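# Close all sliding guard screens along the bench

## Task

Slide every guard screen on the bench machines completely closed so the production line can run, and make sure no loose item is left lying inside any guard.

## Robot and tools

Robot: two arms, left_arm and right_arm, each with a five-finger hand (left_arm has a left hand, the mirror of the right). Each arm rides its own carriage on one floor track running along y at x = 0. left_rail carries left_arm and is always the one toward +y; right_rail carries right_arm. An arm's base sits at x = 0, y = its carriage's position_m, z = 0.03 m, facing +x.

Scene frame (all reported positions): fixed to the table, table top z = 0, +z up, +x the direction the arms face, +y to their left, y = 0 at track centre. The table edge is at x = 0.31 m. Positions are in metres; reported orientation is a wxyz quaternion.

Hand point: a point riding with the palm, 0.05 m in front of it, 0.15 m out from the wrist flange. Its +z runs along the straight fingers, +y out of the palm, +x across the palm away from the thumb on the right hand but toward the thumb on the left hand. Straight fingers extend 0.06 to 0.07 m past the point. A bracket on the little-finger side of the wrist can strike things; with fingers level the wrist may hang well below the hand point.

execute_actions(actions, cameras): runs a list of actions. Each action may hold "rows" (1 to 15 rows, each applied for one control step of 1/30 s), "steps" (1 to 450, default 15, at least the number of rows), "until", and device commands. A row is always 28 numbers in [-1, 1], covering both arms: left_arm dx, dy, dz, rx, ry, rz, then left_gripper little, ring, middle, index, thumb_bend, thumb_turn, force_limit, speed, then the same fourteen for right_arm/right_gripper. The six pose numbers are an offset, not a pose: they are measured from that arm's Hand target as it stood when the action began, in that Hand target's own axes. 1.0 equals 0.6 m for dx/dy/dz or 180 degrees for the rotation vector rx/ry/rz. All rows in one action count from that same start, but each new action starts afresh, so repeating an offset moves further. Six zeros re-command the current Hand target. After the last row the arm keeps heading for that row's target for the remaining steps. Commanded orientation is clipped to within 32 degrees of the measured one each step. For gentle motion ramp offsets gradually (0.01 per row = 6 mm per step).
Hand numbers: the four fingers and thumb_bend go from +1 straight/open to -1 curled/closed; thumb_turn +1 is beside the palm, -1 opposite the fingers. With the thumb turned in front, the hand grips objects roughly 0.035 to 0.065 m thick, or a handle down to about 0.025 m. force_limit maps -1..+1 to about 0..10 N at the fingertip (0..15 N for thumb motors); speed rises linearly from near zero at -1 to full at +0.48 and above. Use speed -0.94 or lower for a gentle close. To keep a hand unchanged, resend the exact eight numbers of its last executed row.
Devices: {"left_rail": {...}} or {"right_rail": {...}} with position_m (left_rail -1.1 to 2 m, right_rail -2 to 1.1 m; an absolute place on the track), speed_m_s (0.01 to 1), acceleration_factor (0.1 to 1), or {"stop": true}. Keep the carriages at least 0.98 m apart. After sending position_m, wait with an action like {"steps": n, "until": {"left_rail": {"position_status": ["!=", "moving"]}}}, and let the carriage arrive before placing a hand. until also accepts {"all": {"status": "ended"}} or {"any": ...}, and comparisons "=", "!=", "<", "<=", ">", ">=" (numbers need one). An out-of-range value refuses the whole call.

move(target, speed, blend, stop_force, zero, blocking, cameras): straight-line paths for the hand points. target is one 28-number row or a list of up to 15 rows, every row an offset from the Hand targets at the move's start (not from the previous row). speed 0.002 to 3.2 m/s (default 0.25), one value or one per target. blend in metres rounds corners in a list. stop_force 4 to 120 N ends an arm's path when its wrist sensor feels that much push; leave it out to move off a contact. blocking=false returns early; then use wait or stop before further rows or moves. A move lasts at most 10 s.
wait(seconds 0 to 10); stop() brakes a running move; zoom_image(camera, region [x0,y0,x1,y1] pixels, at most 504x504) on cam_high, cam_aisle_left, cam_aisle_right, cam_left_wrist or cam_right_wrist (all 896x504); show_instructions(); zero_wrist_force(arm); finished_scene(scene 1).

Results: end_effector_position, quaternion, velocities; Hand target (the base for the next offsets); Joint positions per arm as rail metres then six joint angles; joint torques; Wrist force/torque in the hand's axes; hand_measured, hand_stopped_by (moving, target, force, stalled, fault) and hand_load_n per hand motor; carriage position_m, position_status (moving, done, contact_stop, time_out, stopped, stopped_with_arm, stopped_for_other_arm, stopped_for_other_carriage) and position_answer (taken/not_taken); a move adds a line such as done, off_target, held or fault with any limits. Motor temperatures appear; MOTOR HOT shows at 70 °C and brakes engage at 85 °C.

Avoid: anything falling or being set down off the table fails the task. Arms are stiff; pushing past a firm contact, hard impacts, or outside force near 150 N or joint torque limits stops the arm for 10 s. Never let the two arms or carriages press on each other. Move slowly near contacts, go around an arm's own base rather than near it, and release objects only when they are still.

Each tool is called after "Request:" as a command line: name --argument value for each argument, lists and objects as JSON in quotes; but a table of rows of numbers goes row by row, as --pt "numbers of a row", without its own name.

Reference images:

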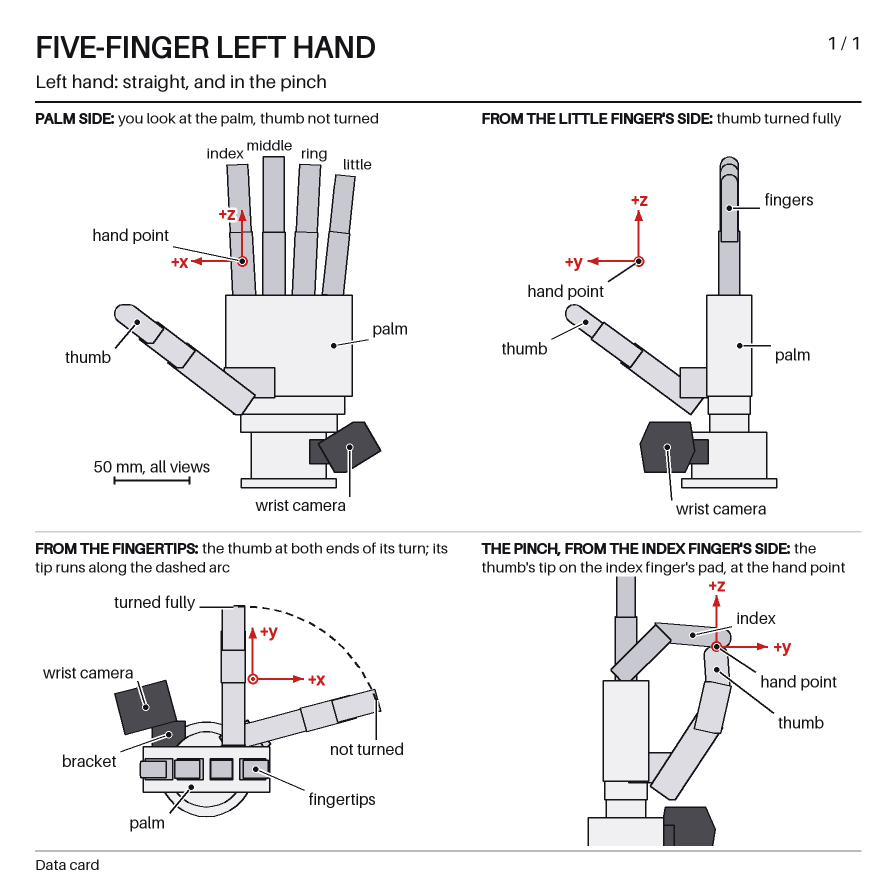

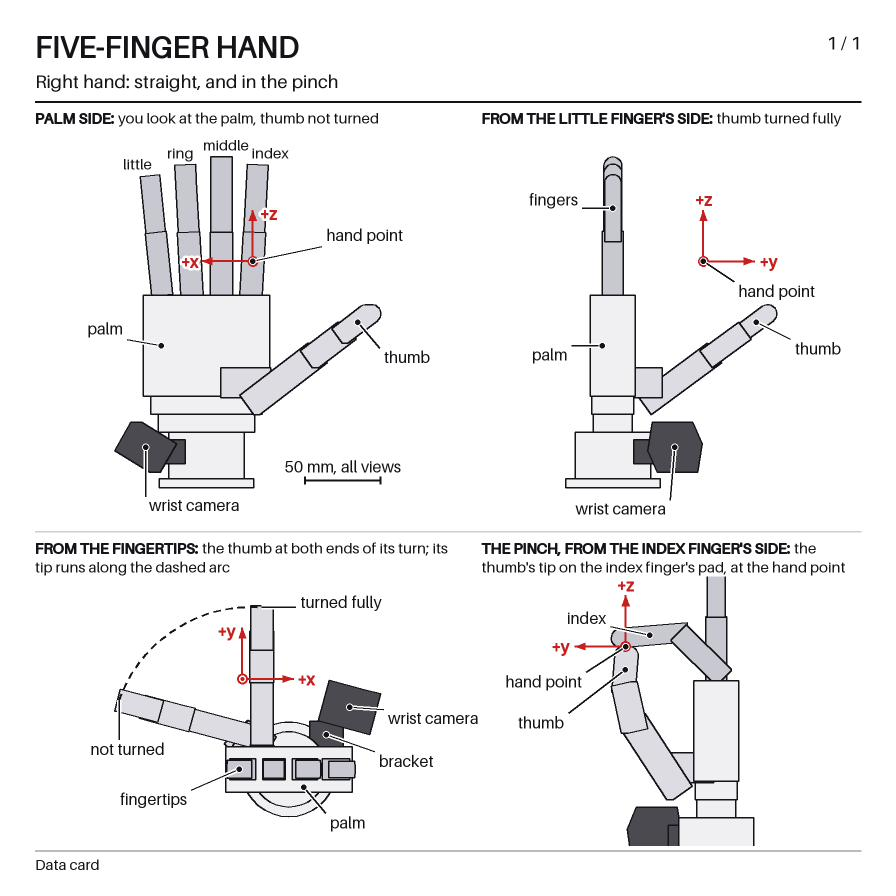

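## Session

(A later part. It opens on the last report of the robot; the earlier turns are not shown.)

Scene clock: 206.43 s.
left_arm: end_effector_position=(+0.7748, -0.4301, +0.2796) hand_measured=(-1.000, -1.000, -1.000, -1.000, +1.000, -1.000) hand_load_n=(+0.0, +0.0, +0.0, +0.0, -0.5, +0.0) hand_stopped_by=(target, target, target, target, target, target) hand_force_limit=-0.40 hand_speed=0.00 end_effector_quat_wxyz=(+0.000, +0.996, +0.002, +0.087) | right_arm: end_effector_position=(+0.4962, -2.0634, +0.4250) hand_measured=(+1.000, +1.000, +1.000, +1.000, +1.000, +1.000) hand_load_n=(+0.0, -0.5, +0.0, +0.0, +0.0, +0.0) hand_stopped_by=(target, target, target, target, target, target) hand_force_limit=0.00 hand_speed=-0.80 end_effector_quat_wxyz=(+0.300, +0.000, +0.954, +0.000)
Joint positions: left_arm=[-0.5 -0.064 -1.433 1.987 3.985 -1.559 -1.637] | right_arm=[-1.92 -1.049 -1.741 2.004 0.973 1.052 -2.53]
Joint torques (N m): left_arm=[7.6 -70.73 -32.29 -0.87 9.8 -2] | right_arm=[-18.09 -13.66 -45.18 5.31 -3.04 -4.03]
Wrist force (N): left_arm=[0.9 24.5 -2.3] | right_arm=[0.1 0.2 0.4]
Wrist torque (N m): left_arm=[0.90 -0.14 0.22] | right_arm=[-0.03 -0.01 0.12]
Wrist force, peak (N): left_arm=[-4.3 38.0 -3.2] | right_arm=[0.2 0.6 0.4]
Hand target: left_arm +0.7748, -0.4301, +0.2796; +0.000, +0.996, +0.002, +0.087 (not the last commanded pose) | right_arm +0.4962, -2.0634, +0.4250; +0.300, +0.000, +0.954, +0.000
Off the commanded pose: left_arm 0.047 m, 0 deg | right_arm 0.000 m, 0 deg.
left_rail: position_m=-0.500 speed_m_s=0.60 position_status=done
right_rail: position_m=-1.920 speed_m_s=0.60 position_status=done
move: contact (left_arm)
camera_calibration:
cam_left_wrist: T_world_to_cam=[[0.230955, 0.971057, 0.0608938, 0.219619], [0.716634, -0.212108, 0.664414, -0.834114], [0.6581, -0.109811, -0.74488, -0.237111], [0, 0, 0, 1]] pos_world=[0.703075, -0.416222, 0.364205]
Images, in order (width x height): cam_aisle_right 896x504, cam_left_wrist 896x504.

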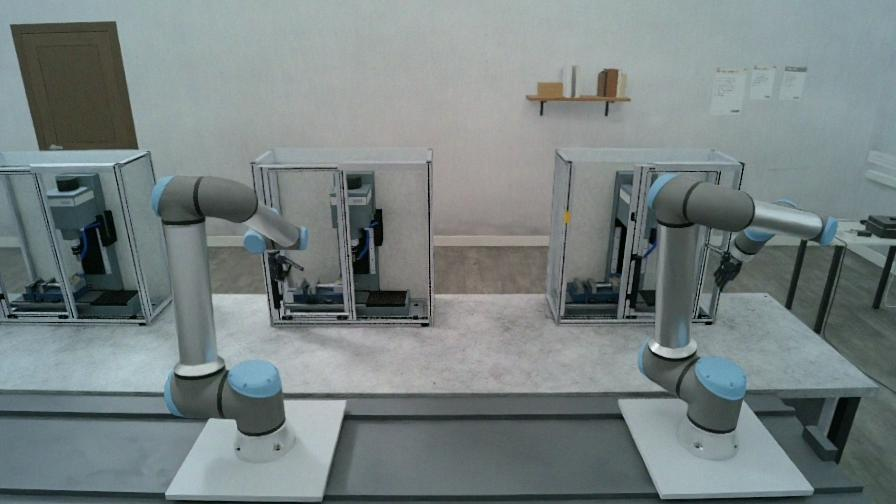

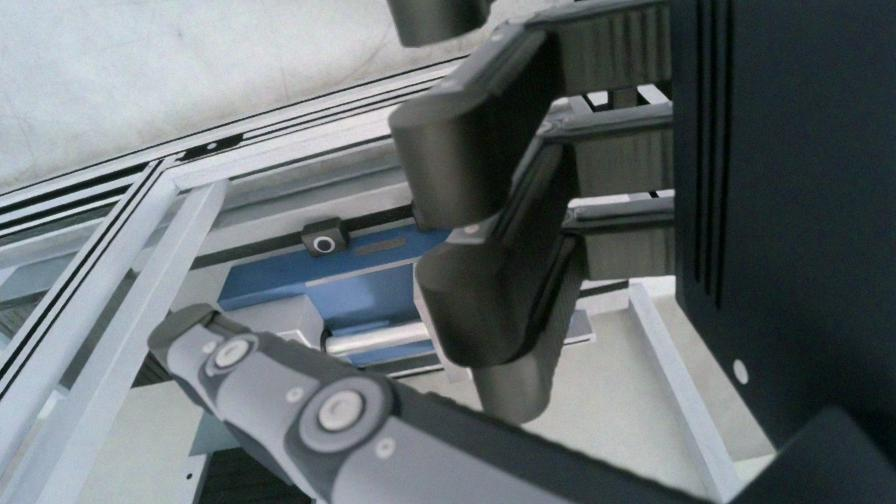

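Request:
move --pt "0 0.06 0 0 0 0 -1 -1 -1 -1 1 -1 -0.4 0 0 0 0 0 0 0.15 -1 -1 -1 -1 1 -1 -0.4 0" --pt "-0.4 0.08 -0.1 0 0 0 -1 -1 -1 -1 1 -1 -0.4 0 0.08 0 0 0 0 0.5 -1 -1 -1 -1 1 -1 -0.4 0" --speed '[0.12,0.3]'

Request:
move --target '[0,0,0,0,0,0,-1,-1,-1,-1,1,-1,-0.4,0,0,0,0,0,0,0.5,-1,-1,-1,-1,1,-1,-0.4,0]' --speed 0.4 --cameras '["cam_left_wrist","cam_right_wrist","cam_aisle_right"]'

Request:
zoom_image --camera "cam_aisle_right" --region '[240, 140, 350, 250]'

Scene clock: 213.07 s.
left_arm: end_effector_position=(+0.5282, -0.4789, +0.2972) hand_measured=(-1.000, -1.000, -1.000, -1.000, +1.000, -1.000) hand_load_n=(+0.0, +0.0, +0.0, +0.0, +0.0, +0.0) hand_stopped_by=(target, target, target, target, target, target) hand_force_limit=-0.40 hand_speed=0.00 end_effector_quat_wxyz=(+0.000, +0.996, +0.002, +0.087) | right_arm: end_effector_position=(+0.4568, -2.0634, +0.3975) hand_measured=(-1.000, -1.000, -1.000, -1.000, +1.000, -1.000) hand_load_n=(+0.0, +0.0, +0.0, +0.0, +0.0, +0.0) hand_stopped_by=(target, target, target, target, target, target) hand_force_limit=-0.40 hand_speed=0.00 end_effector_quat_wxyz=(+0.212, +0.674, +0.675, +0.212)
Joint positions: left_arm=[-0.5 -0.212 -1.914 2.372 4.085 -1.534 -1.783] | right_arm=[-1.92 -1.093 -1.931 2.224 0.967 1.038 -1.007]
Joint torques (N m): left_arm=[-14.16 -32.93 -36.11 -0.6 4.16 -1.48] | right_arm=[14.42 -14.79 -46.01 1.04 1.01 3.1]
Wrist force (N): left_arm=[1.1 -0.9 -0.7] | right_arm=[0.5 0.0 -0.1]
Wrist torque (N m): left_arm=[-0.16 -0.09 0.23] | right_arm=[0.04 -0.14 -0.02]
Wrist force, peak (N): left_arm=[1.5 25.0 -1.2] | right_arm=[0.5 0.8 0.1]
Hand target: left_arm +0.5282, -0.4789, +0.2972; +0.000, +0.996, +0.002, +0.087 | right_arm +0.4568, -2.0634, +0.3975; +0.212, +0.675, +0.675, +0.212
Off the commanded pose: left_arm 0.000 m, 0 deg | right_arm 0.000 m, 0 deg.
left_rail: position_m=-0.500 speed_m_s=0.60 position_status=done
right_rail: position_m=-1.920 speed_m_s=0.60 position_status=done
move: done

Scene clock: 215.77 s.
left_arm: end_effector_position=(+0.5282, -0.4789, +0.2972) hand_measured=(-1.000, -1.000, -1.000, -1.000, +1.000, -1.000) hand_load_n=(+0.0, +0.0, +0.0, +0.0, -0.5, +0.0) hand_stopped_by=(target, target, target, target, target, target) hand_force_limit=-0.40 hand_speed=0.00 end_effector_quat_wxyz=(+0.000, +0.996, +0.002, +0.087) | right_arm: end_effector_position=(+0.4568, -2.0634, +0.3975) hand_measured=(-1.000, -1.000, -1.000, -1.000, +1.000, -1.000) hand_load_n=(+0.0, +0.0, +0.0, +0.0, +0.0, +0.0) hand_stopped_by=(target, target, target, target, target, target) hand_force_limit=-0.40 hand_speed=0.00 end_effector_quat_wxyz=(+0.000, +0.954, +0.000, +0.300)
Joint positions: left_arm=[-0.5 -0.212 -1.914 2.372 4.085 -1.534 -1.783] | right_arm=[-1.92 -0.786 -1.837 2.039 0.911 1.154 0.883]
Joint torques (N m): left_arm=[-12.3 -32.99 -36.27 -0.19 4.2 -1.34] | right_arm=[12.34 -7.44 -47.21 0.62 1.15 4.04]
Wrist force (N): left_arm=[1.3 -0.9 -0.6] | right_arm=[0.6 0.0 0.2]
Wrist torque (N m): left_arm=[-0.16 -0.13 0.24] | right_arm=[0.03 -0.21 0.08]
Wrist force, peak (N): left_arm=[1.7 -1.2 -0.8] | right_arm=[0.9 -0.1 0.2]
Hand target: left_arm +0.5282, -0.4789, +0.2972; +0.000, +0.996, +0.002, +0.087 | right_arm +0.4568, -2.0634, +0.3975; +0.000, +0.954, +0.000, +0.300
Off the commanded pose: left_arm 0.000 m, 0 deg | right_arm 0.000 m, 0 deg.
left_rail: position_m=-0.500 speed_m_s=0.60 position_status=done
right_rail: position_m=-1.920 speed_m_s=0.60 position_status=done
move: done
camera_calibration:
cam_left_wrist: T_world_to_cam=[[0.230968, 0.971053, 0.0609061, 0.322869], [0.716629, -0.212126, 0.664413, -0.679509], [0.6581, -0.109811, -0.744879, -0.066998], [0, 0, 0, 1]] pos_world=[0.456475, -0.465022, 0.381905]
cam_right_wrist: T_world_to_cam=[[0.209685, -0.966236, 0.149736, -2.15227], [-0.973556, -0.220519, -0.0596577, 0.017556], [0.090663, -0.133267, -0.986925, 0.196157], [0, 0, 0, 1]] pos_world=[0.450607, -2.04959, 0.516912]
Images, in order (width x height): cam_aisle_right 896x504, cam_left_wrist 896x504, cam_right_wrist 896x504.

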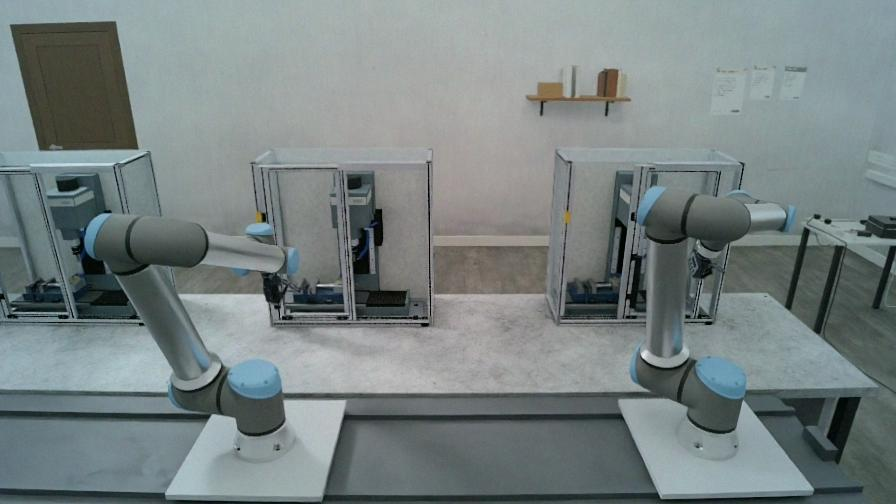

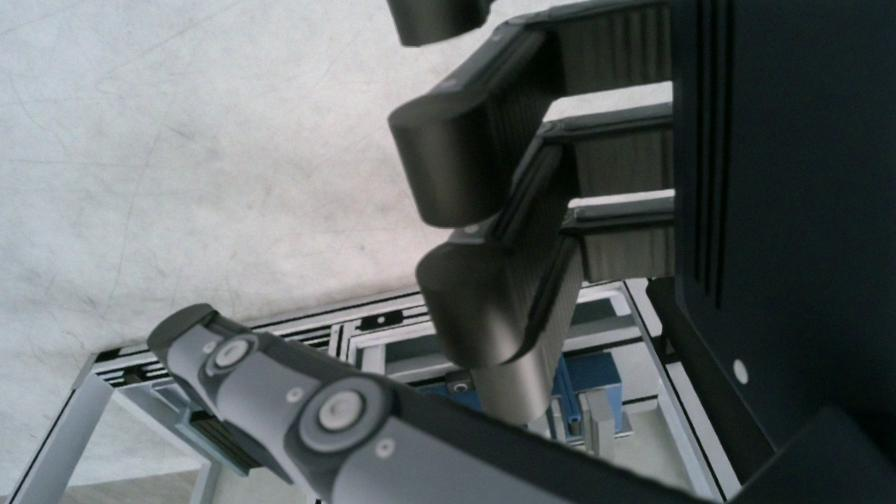

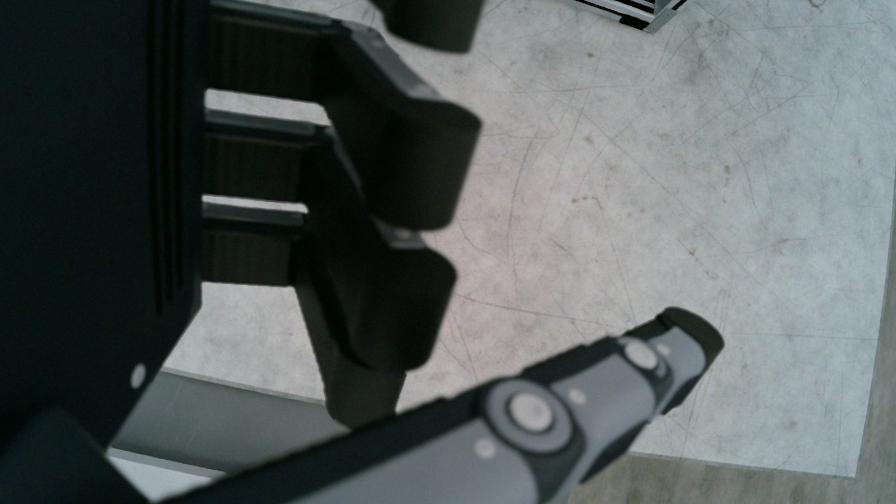

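Scaled by 4.582 from the camera's 896x504 image, which has a finer 1280x720 frame.

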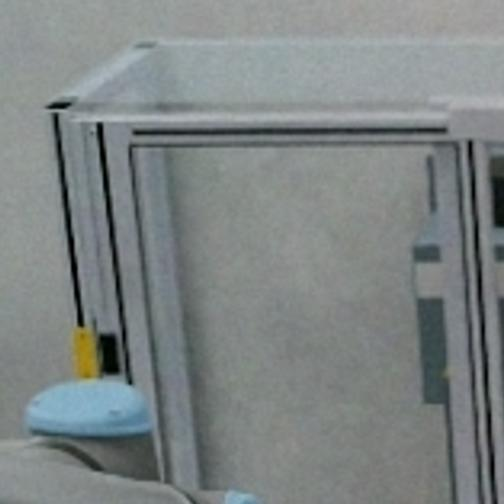

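Request:
execute_actions --actions '[{"right_rail":{"position_m":-2.0},"steps":5},{"steps":60,"until":{"right_rail":{"position_status":["!=","moving"]}}}]'

Request:
move --target '[0.1775,-0.4015,0.134,0,0.0948,0,1,1,1,1,1,1,-0.4,0,0.041,-0.139,0.232,0,0.3056,0,-1,-1,-1,-1,1,-1,-0.4,0]' --speed 0.25 --cameras '["cam_left_wrist","cam_right_wrist"]'

Request:
zoom_image --camera "cam_left_wrist" --region '[260, 100, 480, 320]'

Scene clock: 217.83 s.
left_arm: end_effector_position=(+0.5282, -0.4789, +0.2972) hand_measured=(-1.000, -1.000, -1.000, -1.000, +1.000, -1.000) hand_load_n=(+0.0, +0.0, +0.0, +0.0, +0.0, +0.0) hand_stopped_by=(target, target, target, target, target, target) hand_force_limit=-0.40 hand_speed=0.00 end_effector_quat_wxyz=(+0.000, +0.996, +0.002, +0.087) | right_arm: end_effector_position=(+0.4568, -2.1434, +0.3975) hand_measured=(-1.000, -1.000, -1.000, -1.000, +1.000, -1.000) hand_load_n=(+0.5, +0.0, +0.0, +0.0, +0.0, +0.0) hand_stopped_by=(target, target, target, target, target, target) hand_force_limit=-0.40 hand_speed=0.00 end_effector_quat_wxyz=(+0.000, +0.954, +0.000, +0.300)
Joint positions: left_arm=[-0.5 -0.212 -1.914 2.372 4.085 -1.534 -1.783] | right_arm=[-2 -0.786 -1.837 2.039 0.911 1.154 0.883]
Joint torques (N m): left_arm=[-14.32 -33.8 -36.21 -0.64 4.06 -1.34] | right_arm=[6.17 -12.66 -45.27 1.53 0.65 3.97]
Wrist force (N): left_arm=[1.0 -1.2 -0.7] | right_arm=[0.6 0.0 0.1]
Wrist torque (N m): left_arm=[-0.20 -0.09 0.24] | right_arm=[0.03 -0.22 0.08]
Wrist force, peak (N): left_arm=[1.5 -1.1 -0.9] | right_arm=[0.9 -0.8 0.0]
Hand target: left_arm +0.5282, -0.4789, +0.2972; +0.000, +0.996, +0.002, +0.087 | right_arm +0.4568, -2.1434, +0.3975; +0.000, +0.954, +0.000, +0.300
Off the commanded pose: left_arm 0.000 m, 0 deg | right_arm 0.000 m, 0 deg.
left_rail: position_m=-0.500 speed_m_s=0.60 position_status=done
right_rail: position_m=-2.000 speed_m_s=0.60 position_status=done

Scene clock: 220.53 s.
left_arm: end_effector_position=(+0.6462, -0.2376, +0.2365) hand_measured=(+1.000, +1.000, +1.000, +1.000, +1.000, +1.000) hand_load_n=(+0.0, +0.0, +0.0, +0.0, +0.0, +0.0) hand_stopped_by=(target, target, target, target, target, target) hand_force_limit=-0.40 hand_speed=0.00 end_effector_quat_wxyz=(-0.001, +0.972, +0.002, +0.233) | right_arm: end_effector_position=(+0.5566, -2.0600, +0.2975) hand_measured=(-1.000, -1.000, -1.000, -1.000, +1.000, -1.000) hand_load_n=(+0.0, +0.0, +0.0, +0.0, -0.5, +0.5) hand_stopped_by=(target, target, target, target, target, target) hand_force_limit=-0.40 hand_speed=0.00 end_effector_quat_wxyz=(+0.000, +0.708, +0.000, +0.707)
Joint positions: left_arm=[-0.5 0.276 -1.468 2.274 3.45 -1.693 -1.326] | right_arm=[-2 -0.645 -1.968 2.578 -0.608 0.926 1.57]
Joint torques (N m): left_arm=[11.57 -24.16 -42.77 -7.99 -3.81 2.68] | right_arm=[15.88 8.01 -22.04 -3.82 1.84 3.73]
Wrist force (N): left_arm=[2.1 -1.3 0.2] | right_arm=[1.1 -0.6 0.2]
Wrist torque (N m): left_arm=[-0.21 -0.22 0.15] | right_arm=[-0.16 -0.39 0.12]
Wrist force, peak (N): left_arm=[2.6 -2.2 0.3] | right_arm=[1.3 -0.4 -0.2]
Hand target: left_arm +0.6462, -0.2376, +0.2365; -0.001, +0.972, +0.002, +0.233 | right_arm +0.5567, -2.0600, +0.2975; +0.000, +0.708, +0.000, +0.707
Off the commanded pose: left_arm 0.000 m, 0 deg | right_arm 0.000 m, 0 deg.
left_rail: position_m=-0.500 speed_m_s=0.60 position_status=done
right_rail: position_m=-2.000 speed_m_s=0.60 position_status=done
move: done
camera_calibration:
cam_left_wrist: T_world_to_cam=[[0.202837, 0.970946, 0.126972, 0.0675447], [0.490101, -0.212921, 0.845261, -0.569188], [0.847737, -0.109221, -0.51905, -0.339202], [0, 0, 0, 1]] pos_world=[0.552813, -0.223822, 0.296473]
cam_right_wrist: T_world_to_cam=[[-0.00236544, -0.966272, 0.257512, -2.06903], [-0.5095, -0.220417, -0.831761, 0.0811303], [0.860467, -0.13317, -0.491794, -0.486759], [0, 0, 0, 1]] pos_world=[0.455282, -2.04619, 0.360896]
Images, in order (width x height): cam_left_wrist 896x504, cam_right_wrist 896x504.

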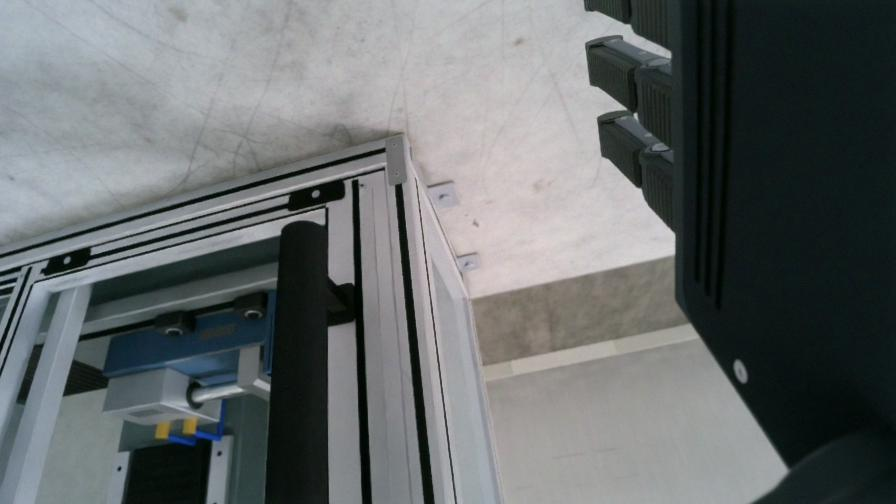

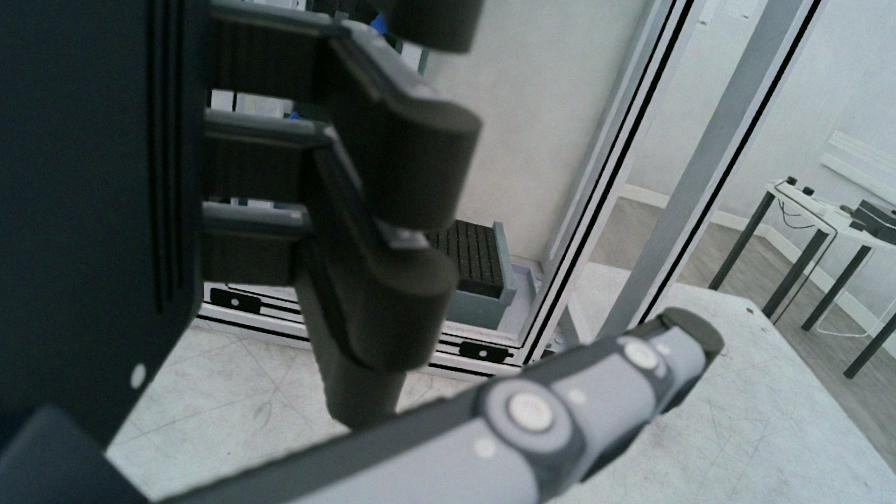

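Scaled by 2.291 from the camera's 896x504 image, which has a finer 1280x720 frame.

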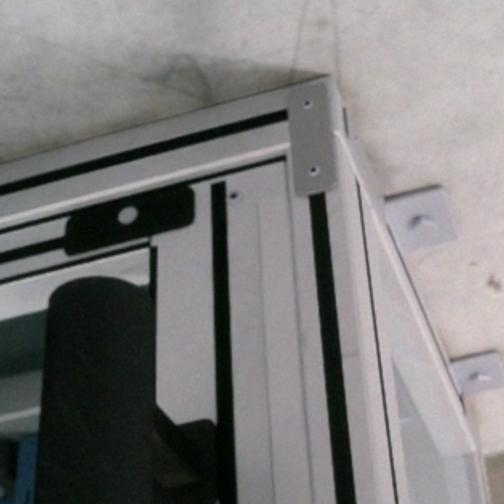

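Request:
move --target '[-0.089,0,-0.0455,0,0,0,1,1,1,1,1,1,-0.4,0,0,0,0,0,0,0,-1,-1,-1,-1,1,-1,-0.4,0]' --speed 0.25

Request:
execute_actions --actions '[{"left_rail":{"position_m":0.801},"steps":5},{"steps":150,"until":{"left_rail":{"position_status":["!=","moving"]}}}]'

Request:
move --target '[0.089,0,0.0455,0,0,0,1,1,1,1,1,1,-0.4,0,0,0,0,0,0,0,-1,-1,-1,-1,1,-1,-0.4,0]' --speed 0.25 --cameras '["cam_left_wrist"]'

Request:
zoom_image --camera "cam_left_wrist" --region '[260, 100, 480, 320]'

Scene clock: 222.07 s.
left_arm: end_effector_position=(+0.5863, -0.2378, +0.2366) hand_measured=(+1.000, +1.000, +1.000, +1.000, +1.000, +1.000) hand_load_n=(+0.0, +0.0, +0.0, +0.0, -0.5, +0.0) hand_stopped_by=(target, target, target, target, target, target) hand_force_limit=-0.40 hand_speed=0.00 end_effector_quat_wxyz=(-0.001, +0.972, +0.002, +0.233) | right_arm: end_effector_position=(+0.5567, -2.0600, +0.2975) hand_measured=(-1.000, -1.000, -1.000, -1.000, +1.000, -1.000) hand_load_n=(+0.0, +0.0, -0.5, +0.0, +0.0, +0.0) hand_stopped_by=(target, target, target, target, target, target) hand_force_limit=-0.40 hand_speed=0.00 end_effector_quat_wxyz=(+0.000, +0.708, +0.000, +0.707)
Joint positions: left_arm=[-0.5 0.308 -1.549 2.361 3.447 -1.707 -1.298] | right_arm=[-2 -0.645 -1.968 2.578 -0.608 0.926 1.57]
Joint torques (N m): left_arm=[12.27 -51.92 -27.89 -0.41 -4.09 2.6] | right_arm=[12.17 6.03 -21.84 -4.23 2.06 3.82]
Wrist force (N): left_arm=[1.8 -0.9 0.2] | right_arm=[1.2 -0.4 0.0]
Wrist torque (N m): left_arm=[-0.20 -0.20 0.14] | right_arm=[-0.12 -0.41 0.14]
Wrist force, peak (N): left_arm=[3.3 -1.3 0.5] | right_arm=[1.6 -0.7 0.0]
Hand target: left_arm +0.5862, -0.2378, +0.2366; -0.001, +0.972, +0.002, +0.233 | right_arm +0.5567, -2.0600, +0.2975; +0.000, +0.708, +0.000, +0.707
Off the commanded pose: left_arm 0.000 m, 0 deg | right_arm 0.000 m, 0 deg.
left_rail: position_m=-0.500 speed_m_s=0.60 position_status=done
right_rail: position_m=-2.000 speed_m_s=0.60 position_status=done
move: done

Scene clock: 225.70 s.
left_arm: end_effector_position=(+0.5862, +1.0632, +0.2366) hand_measured=(+1.000, +1.000, +1.000, +1.000, +1.000, +1.000) hand_load_n=(+0.0, +0.0, +0.0, +0.0, +0.0, +0.0) hand_stopped_by=(target, target, target, target, target, target) hand_force_limit=-0.40 hand_speed=0.00 end_effector_quat_wxyz=(-0.001, +0.972, +0.002, +0.233) | right_arm: end_effector_position=(+0.5567, -2.0600, +0.2975) hand_measured=(-1.000, -1.000, -1.000, -1.000, +1.000, -1.000) hand_load_n=(+0.0, +0.0, +0.0, +0.0, +0.0, +0.0) hand_stopped_by=(target, target, target, target, target, target) hand_force_limit=-0.40 hand_speed=0.00 end_effector_quat_wxyz=(+0.000, +0.708, +0.000, +0.707)
Joint positions: left_arm=[0.801 0.308 -1.549 2.361 3.447 -1.707 -1.297] | right_arm=[-2 -0.645 -1.968 2.578 -0.608 0.926 1.57]
Joint torques (N m): left_arm=[-0.24 -52.76 -34.49 -1.41 -2.22 2.67] | right_arm=[12.38 7.09 -23.13 -4.28 1.96 3.91]
Wrist force (N): left_arm=[1.9 -0.9 0.2] | right_arm=[1.1 -0.4 -0.1]
Wrist torque (N m): left_arm=[-0.21 -0.20 0.15] | right_arm=[-0.12 -0.38 0.13]
Wrist force, peak (N): left_arm=[2.2 -1.9 0.1] | right_arm=[1.5 -0.5 -0.1]
Hand target: left_arm +0.5862, +1.0632, +0.2366; -0.001, +0.972, +0.002, +0.233 | right_arm +0.5567, -2.0600, +0.2975; +0.000, +0.708, +0.000, +0.707
Off the commanded pose: left_arm 0.000 m, 0 deg | right_arm 0.000 m, 0 deg.
left_rail: position_m=0.801 speed_m_s=0.60 position_status=done
right_rail: position_m=-2.000 speed_m_s=0.60 position_status=done

Scene clock: 226.63 s.
left_arm: end_effector_position=(+0.6461, +1.0634, +0.2365) hand_measured=(+1.000, +1.000, +1.000, +1.000, +1.000, +1.000) hand_load_n=(+0.0, +0.0, +0.0, +0.0, -0.5, +0.0) hand_stopped_by=(target, target, target, target, target, target) hand_force_limit=-0.40 hand_speed=0.00 end_effector_quat_wxyz=(-0.001, +0.972, +0.002, +0.233) | right_arm: end_effector_position=(+0.5567, -2.0600, +0.2975) hand_measured=(-1.000, -1.000, -1.000, -1.000, +1.000, -1.000) hand_load_n=(+0.0, +0.0, +0.0, +0.0, +0.0, +0.0) hand_stopped_by=(target, target, target, target, target, target) hand_force_limit=-0.40 hand_speed=0.00 end_effector_quat_wxyz=(+0.000, +0.708, +0.000, +0.707)
Joint positions: left_arm=[0.801 0.276 -1.468 2.274 3.45 -1.693 -1.326] | right_arm=[-2 -0.645 -1.968 2.578 -0.608 0.926 1.57]
Joint torques (N m): left_arm=[-13.23 -25.22 -44.2 -0.64 3.85 -1.12] | right_arm=[12.82 5.91 -22.31 -4.27 1.82 3.79]
Wrist force (N): left_arm=[2.4 -1.2 0.0] | right_arm=[1.1 -0.5 -0.1]
Wrist torque (N m): left_arm=[-0.19 -0.26 0.33] | right_arm=[-0.14 -0.39 0.13]
Wrist force, peak (N): left_arm=[3.1 -1.4 0.4] | right_arm=[1.4 -0.4 0.1]
Hand target: left_arm +0.6462, +1.0634, +0.2365; -0.001, +0.972, +0.002, +0.233 | right_arm +0.5567, -2.0600, +0.2975; +0.000, +0.708, +0.000, +0.707
Off the commanded pose: left_arm 0.000 m, 0 deg | right_arm 0.000 m, 0 deg.
left_rail: position_m=0.801 speed_m_s=0.60 position_status=done
right_rail: position_m=-2.000 speed_m_s=0.60 position_status=done
move: done
camera_calibration:
cam_left_wrist: T_world_to_cam=[[0.202837, 0.970946, 0.126972, -1.19564], [0.490101, -0.212921, 0.845261, -0.292129], [0.847737, -0.109221, -0.51905, -0.197021], [0, 0, 0, 1]] pos_world=[0.552713, 1.07718, 0.296473]
Images, in order (width x height): cam_left_wrist 896x504.

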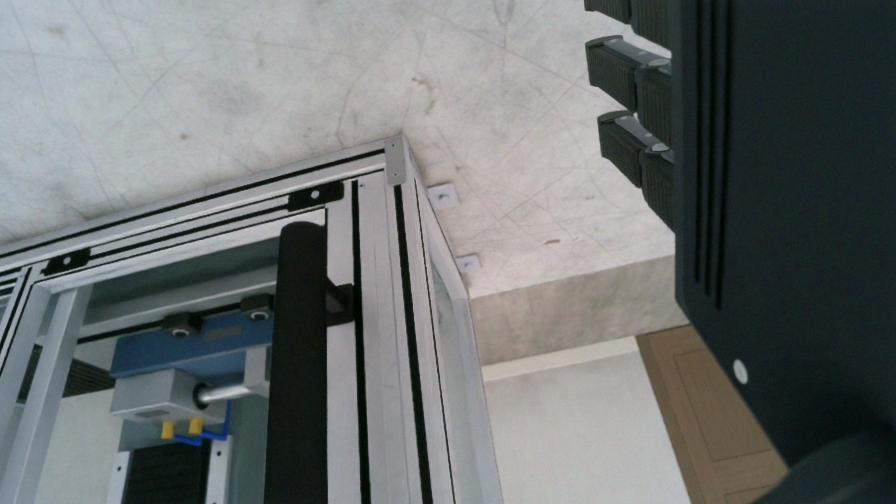

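Scaled by 2.291 from the camera's 896x504 image, which has a finer 1280x720 frame.

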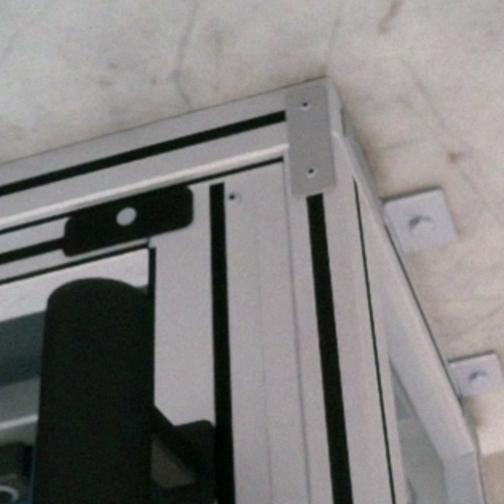

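Request:
move --target '[0,0,0,0,0,0,1,1,1,1,1,1,-0.4,0,-0.146,-0.025,0.239,0,0,0,-1,-1,-1,-1,1,-1,-0.4,0]' --speed 0.2

Request:
move --target '[0,0,0,0,0,0,1,1,1,1,1,1,-0.4,0,0,0,0.1717,0,0,0,-1,-1,-1,-1,1,-1,-0.4,0]' --speed 0.08 --stop_force 10 --cameras '["cam_right_wrist","cam_aisle_right"]'

Scene clock: 228.67 s.
left_arm: end_effector_position=(+0.6462, +1.0634, +0.2365) hand_measured=(+1.000, +1.000, +1.000, +1.000, +1.000, +1.000) hand_load_n=(+0.0, +0.0, +0.0, +0.0, -0.5, +0.0) hand_stopped_by=(target, target, target, target, target, target) hand_force_limit=-0.40 hand_speed=0.00 end_effector_quat_wxyz=(-0.001, +0.972, +0.002, +0.233) | right_arm: end_effector_position=(+0.6999, -2.0450, +0.2097) hand_measured=(-1.000, -1.000, -1.000, -1.000, +1.000, -1.000) hand_load_n=(+0.0, +0.0, +0.0, +0.0, +0.0, +0.0) hand_stopped_by=(target, target, target, target, target, target) hand_force_limit=-0.40 hand_speed=0.00 end_effector_quat_wxyz=(+0.000, +0.708, +0.000, +0.707)
Joint positions: left_arm=[0.801 0.276 -1.468 2.274 3.45 -1.693 -1.326] | right_arm=[-2 -0.379 -1.477 2.412 -0.934 1.192 1.57]
Joint torques (N m): left_arm=[-13.43 -23.01 -42.06 -0.67 3.54 -1.2] | right_arm=[12.29 -29.69 -36.36 -4.79 1.36 3.79]
Wrist force (N): left_arm=[2.2 -1.2 0.1] | right_arm=[1.0 -0.2 -0.2]
Wrist torque (N m): left_arm=[-0.21 -0.22 0.32] | right_arm=[-0.13 -0.40 0.13]
Wrist force, peak (N): left_arm=[2.7 -1.6 0.0] | right_arm=[1.8 -0.5 -0.9]
Hand target: left_arm +0.6462, +1.0634, +0.2365; -0.001, +0.972, +0.002, +0.233 | right_arm +0.7000, -2.0451, +0.2097; +0.000, +0.708, +0.000, +0.707
Off the commanded pose: left_arm 0.000 m, 0 deg | right_arm 0.000 m, 0 deg.
left_rail: position_m=0.801 speed_m_s=0.60 position_status=done
right_rail: position_m=-2.000 speed_m_s=0.60 position_status=done
move: done

Scene clock: 231.00 s.
left_arm: end_effector_position=(+0.6462, +1.0634, +0.2365) hand_measured=(+1.000, +1.000, +1.000, +1.000, +1.000, +1.000) hand_load_n=(+0.0, -0.5, +0.0, +0.0, +0.0, +0.0) hand_stopped_by=(target, target, target, target, target, target) hand_force_limit=-0.40 hand_speed=0.00 end_effector_quat_wxyz=(-0.001, +0.972, +0.002, +0.233) | right_arm: end_effector_position=(+0.8030, -2.0451, +0.2096) hand_measured=(-1.000, -1.000, -1.000, -1.000, +1.000, -1.000) hand_load_n=(+0.0, +0.0, +0.0, +0.0, +0.0, +0.0) hand_stopped_by=(target, target, target, target, target, target) hand_force_limit=-0.40 hand_speed=0.00 end_effector_quat_wxyz=(+0.000, +0.708, +0.000, +0.707)
Joint positions: left_arm=[0.801 0.276 -1.468 2.274 3.45 -1.693 -1.326] | right_arm=[-2 -0.303 -1.327 2.218 -0.89 1.268 1.57]
Joint torques (N m): left_arm=[-13.33 -24.32 -42.02 -0.85 3.85 -1.16] | right_arm=[12.32 -36.83 -37.33 0.14 2.03 0.19]
Wrist force (N): left_arm=[2.0 -1.2 0.0] | right_arm=[0.9 -0.3 0.1]
Wrist torque (N m): left_arm=[-0.19 -0.19 0.30] | right_arm=[-0.13 -0.35 0.12]
Wrist force, peak (N): left_arm=[2.5 -1.6 -0.2] | right_arm=[1.3 -0.2 -0.9]
Hand target: left_arm +0.6462, +1.0634, +0.2365; -0.001, +0.972, +0.002, +0.233 | right_arm +0.8030, -2.0451, +0.2096; +0.000, +0.708, +0.000, +0.707
Off the commanded pose: left_arm 0.000 m, 0 deg | right_arm 0.000 m, 0 deg.
left_rail: position_m=0.801 speed_m_s=0.60 position_status=done
right_rail: position_m=-2.000 speed_m_s=0.60 position_status=done
move: done
camera_calibration:
cam_right_wrist: T_world_to_cam=[[-0.00251959, -0.966277, 0.257492, -2.03122], [-0.509403, -0.22034, -0.831841, 0.136926], [0.860525, -0.133263, -0.491669, -0.740187], [0, 0, 0, 1]] pos_world=[0.701581, -2.03119, 0.272996]
Images, in order (width x height): cam_aisle_right 896x504, cam_right_wrist 896x504.

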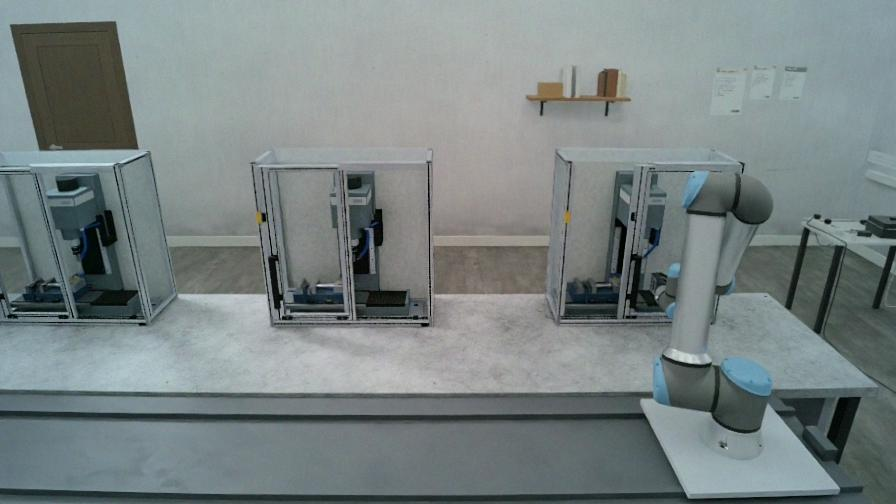

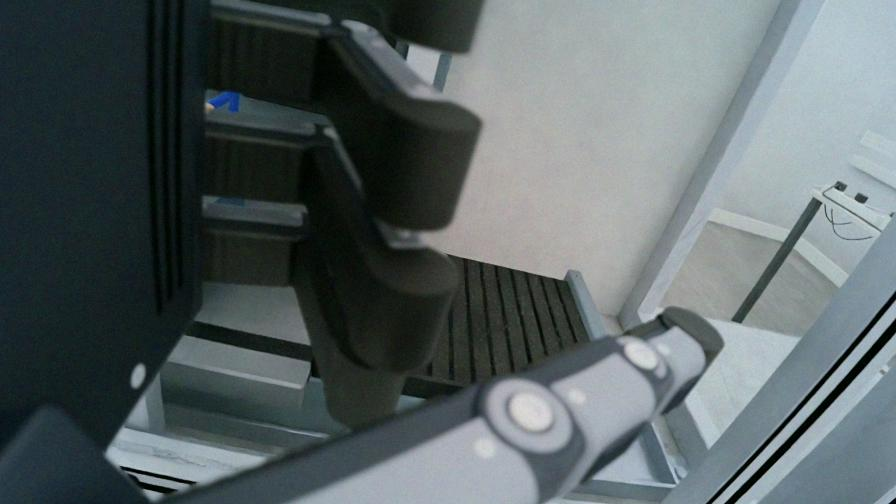

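Request:
move --pt "0 0 0 0 0 0 1 1 1 1 1 1 -0.4 0 0 -0.1 0 0 0 0 -1 -1 -1 -1 1 -1 -0.4 0" --pt "0 0 0 0 0 0 1 1 1 1 1 1 -0.4 0 0 -0.45 0 0 0 0 -1 -1 -1 -1 1 -1 -0.4 0" --speed '[0.04,0.06]' --blend '[0.005,0]' --stop_force 30 --cameras '["cam_right_wrist","cam_aisle_right"]'

Scene clock: 241.63 s.
left_arm: end_effector_position=(+0.6462, +1.0634, +0.2365) hand_measured=(+1.000, +1.000, +1.000, +1.000, +1.000, +1.000) hand_load_n=(+0.0, +0.0, +0.0, +0.0, +0.0, -0.5) hand_stopped_by=(target, target, target, target, target, target) hand_force_limit=-0.40 hand_speed=0.00 end_effector_quat_wxyz=(-0.001, +0.972, +0.002, +0.233) | right_arm: end_effector_position=(+0.8030, -1.7750, +0.2096) hand_measured=(-1.000, -1.000, -1.000, -1.000, +1.000, -1.000) hand_load_n=(+0.0, +0.0, +0.0, +0.0, -0.5, +0.5) hand_stopped_by=(target, target, target, target, target, target) hand_force_limit=-0.40 hand_speed=0.00 end_effector_quat_wxyz=(+0.000, +0.708, +0.000, +0.707)
Joint positions: left_arm=[0.801 0.276 -1.468 2.274 3.45 -1.693 -1.326] | right_arm=[-2 0.198 -1.233 2.08 -0.846 1.769 1.571]
Joint torques (N m): left_arm=[-12.88 -25.52 -42.51 -0.81 3.67 -1.15] | right_arm=[23.93 -43.93 -40.78 -0.12 -1.28 4.09]
Wrist force (N): left_arm=[1.9 -1.5 -0.1] | right_arm=[2.8 12.6 -2.6]
Wrist torque (N m): left_arm=[-0.23 -0.19 0.31] | right_arm=[0.46 -0.35 0.38]
Wrist force, peak (N): left_arm=[2.5 -1.7 0.3] | right_arm=[1.2 16.7 -2.2]
Hand target: left_arm +0.6462, +1.0634, +0.2365; -0.001, +0.972, +0.002, +0.233 | right_arm +0.8030, -1.7750, +0.2096; +0.000, +0.708, +0.000, +0.707
Off the commanded pose: left_arm 0.000 m, 0 deg | right_arm 0.000 m, 0 deg.
left_rail: position_m=0.801 speed_m_s=0.60 position_status=done
right_rail: position_m=-2.000 speed_m_s=0.60 position_status=done
move: done
camera_calibration:
cam_right_wrist: T_world_to_cam=[[-0.00251959, -0.966277, 0.257492, -1.77032], [-0.509403, -0.22034, -0.831841, 0.196418], [0.860525, -0.133263, -0.491669, -0.704206], [0, 0, 0, 1]] pos_world=[0.701581, -1.76119, 0.272996]
Images, in order (width x height): cam_aisle_right 896x504, cam_right_wrist 896x504.

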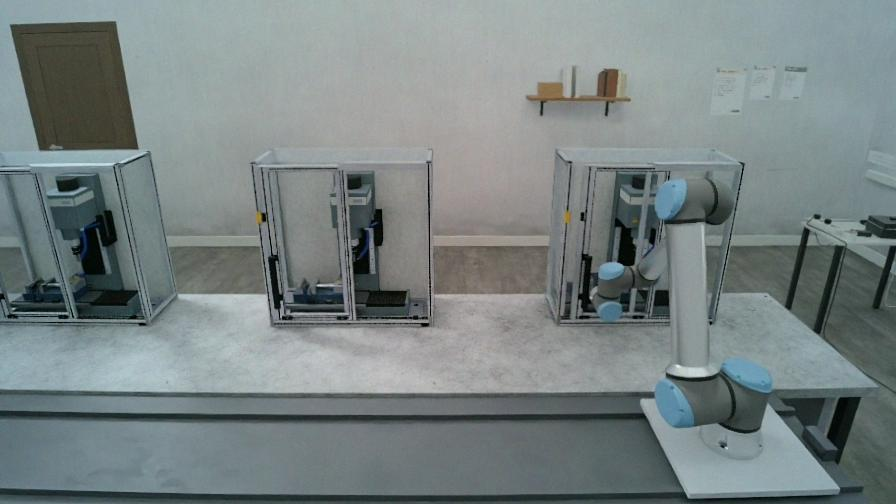

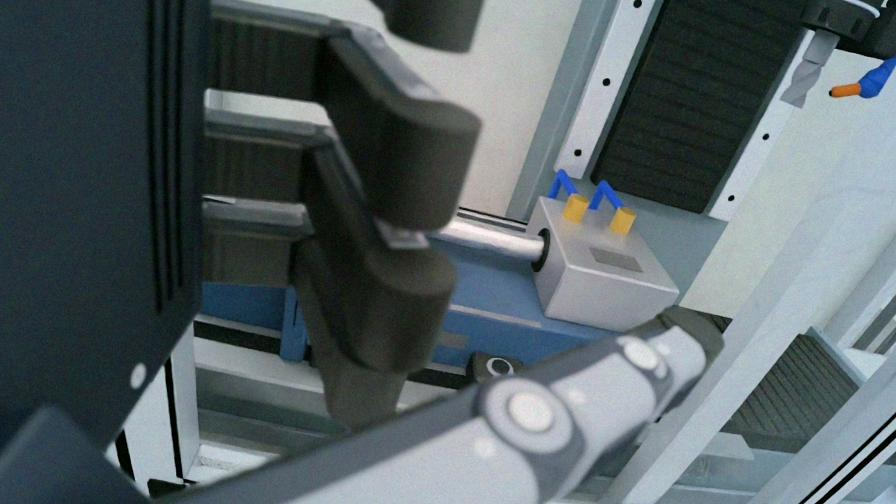

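Request:
move --target '[0,0,0,0,0,0,1,1,1,1,1,1,-0.4,0,0,-0.08,0,0,0,0,-1,-1,-1,-1,1,-1,-0.4,0]' --speed 0.012 --stop_force 22 --cameras '["cam_right_wrist","cam_aisle_right"]'

Request:
zoom_image --camera "cam_aisle_right" --region '[530, 130, 750, 340]'

Scene clock: 246.97 s.
left_arm: end_effector_position=(+0.6462, +1.0634, +0.2365) hand_measured=(+1.000, +1.000, +1.000, +1.000, +1.000, +1.000) hand_load_n=(+0.0, +0.0, +0.0, +0.0, +0.0, +0.0) hand_stopped_by=(target, target, target, target, target, target) hand_force_limit=-0.40 hand_speed=0.00 end_effector_quat_wxyz=(-0.001, +0.972, +0.002, +0.233) | right_arm: end_effector_position=(+0.8030, -1.7292, +0.2096) hand_measured=(-1.000, -1.000, -1.000, -1.000, +1.000, -1.000) hand_load_n=(+0.0, +0.0, +0.5, +0.0, +0.0, +0.5) hand_stopped_by=(target, target, target, target, target, target) hand_force_limit=-0.40 hand_speed=0.00 end_effector_quat_wxyz=(+0.000, +0.708, +0.000, +0.707)
Joint positions: left_arm=[0.801 0.276 -1.468 2.274 3.45 -1.693 -1.326] | right_arm=[-2 0.273 -1.204 2.034 -0.829 1.845 1.571]
Joint torques (N m): left_arm=[-11.83 -22.7 -42.13 -1.31 3.35 -1] | right_arm=[6.87 -66.53 -19.22 -5.03 -6.43 3.79]
Wrist force (N): left_arm=[2.4 -1.5 0.2] | right_arm=[1.0 27.0 4.0]
Wrist torque (N m): left_arm=[-0.24 -0.25 0.34] | right_arm=[0.45 -0.44 0.24]
Wrist force, peak (N): left_arm=[2.4 -1.7 -0.2] | right_arm=[8.8 44.3 -7.4]
Hand target: left_arm +0.6462, +1.0634, +0.2365; -0.001, +0.972, +0.002, +0.233 | right_arm +0.8030, -1.7292, +0.2096; +0.000, +0.708, +0.000, +0.707 (not the last commanded pose)
Off the commanded pose: left_arm 0.000 m, 0 deg | right_arm 0.002 m, 0 deg.
left_rail: position_m=0.801 speed_m_s=0.60 position_status=done
right_rail: position_m=-2.000 speed_m_s=0.60 position_status=done
move: contact (right_arm)
camera_calibration:
cam_right_wrist: T_world_to_cam=[[-0.00286786, -0.966281, 0.257476, -1.72572], [-0.509502, -0.220138, -0.831833, 0.206944], [0.860465, -0.13357, -0.491691, -0.698567], [0, 0, 0, 1]] pos_world=[0.701582, -1.71529, 0.272996]
Images, in order (width x height): cam_aisle_right 896x504, cam_right_wrist 896x504.

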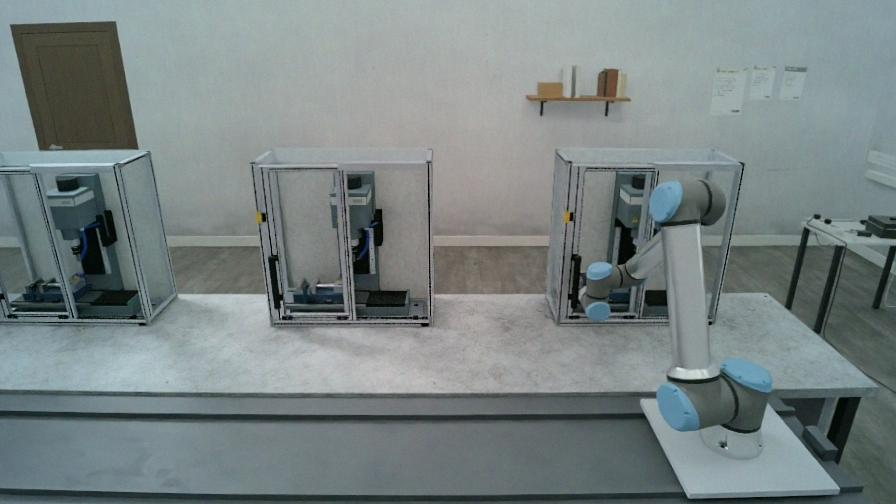

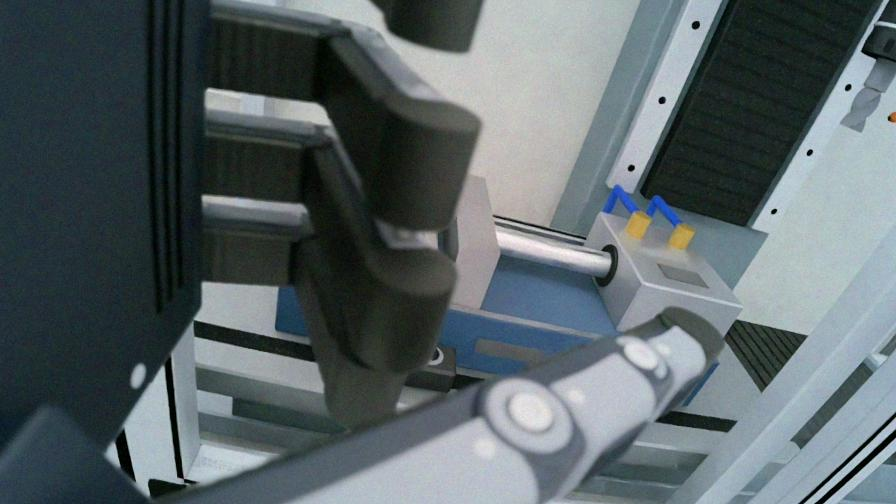

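Scaled by 2.291 from the camera's 896x504 image, which has a finer 1280x720 frame.

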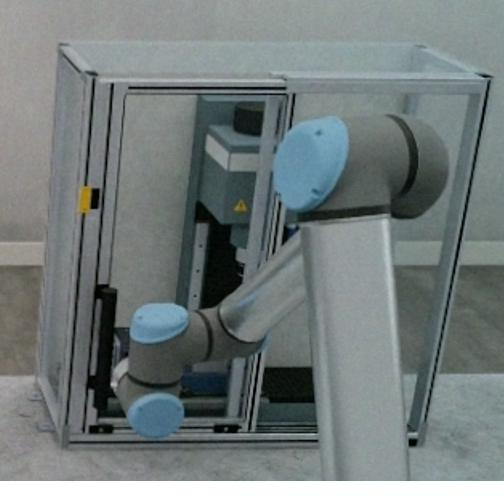

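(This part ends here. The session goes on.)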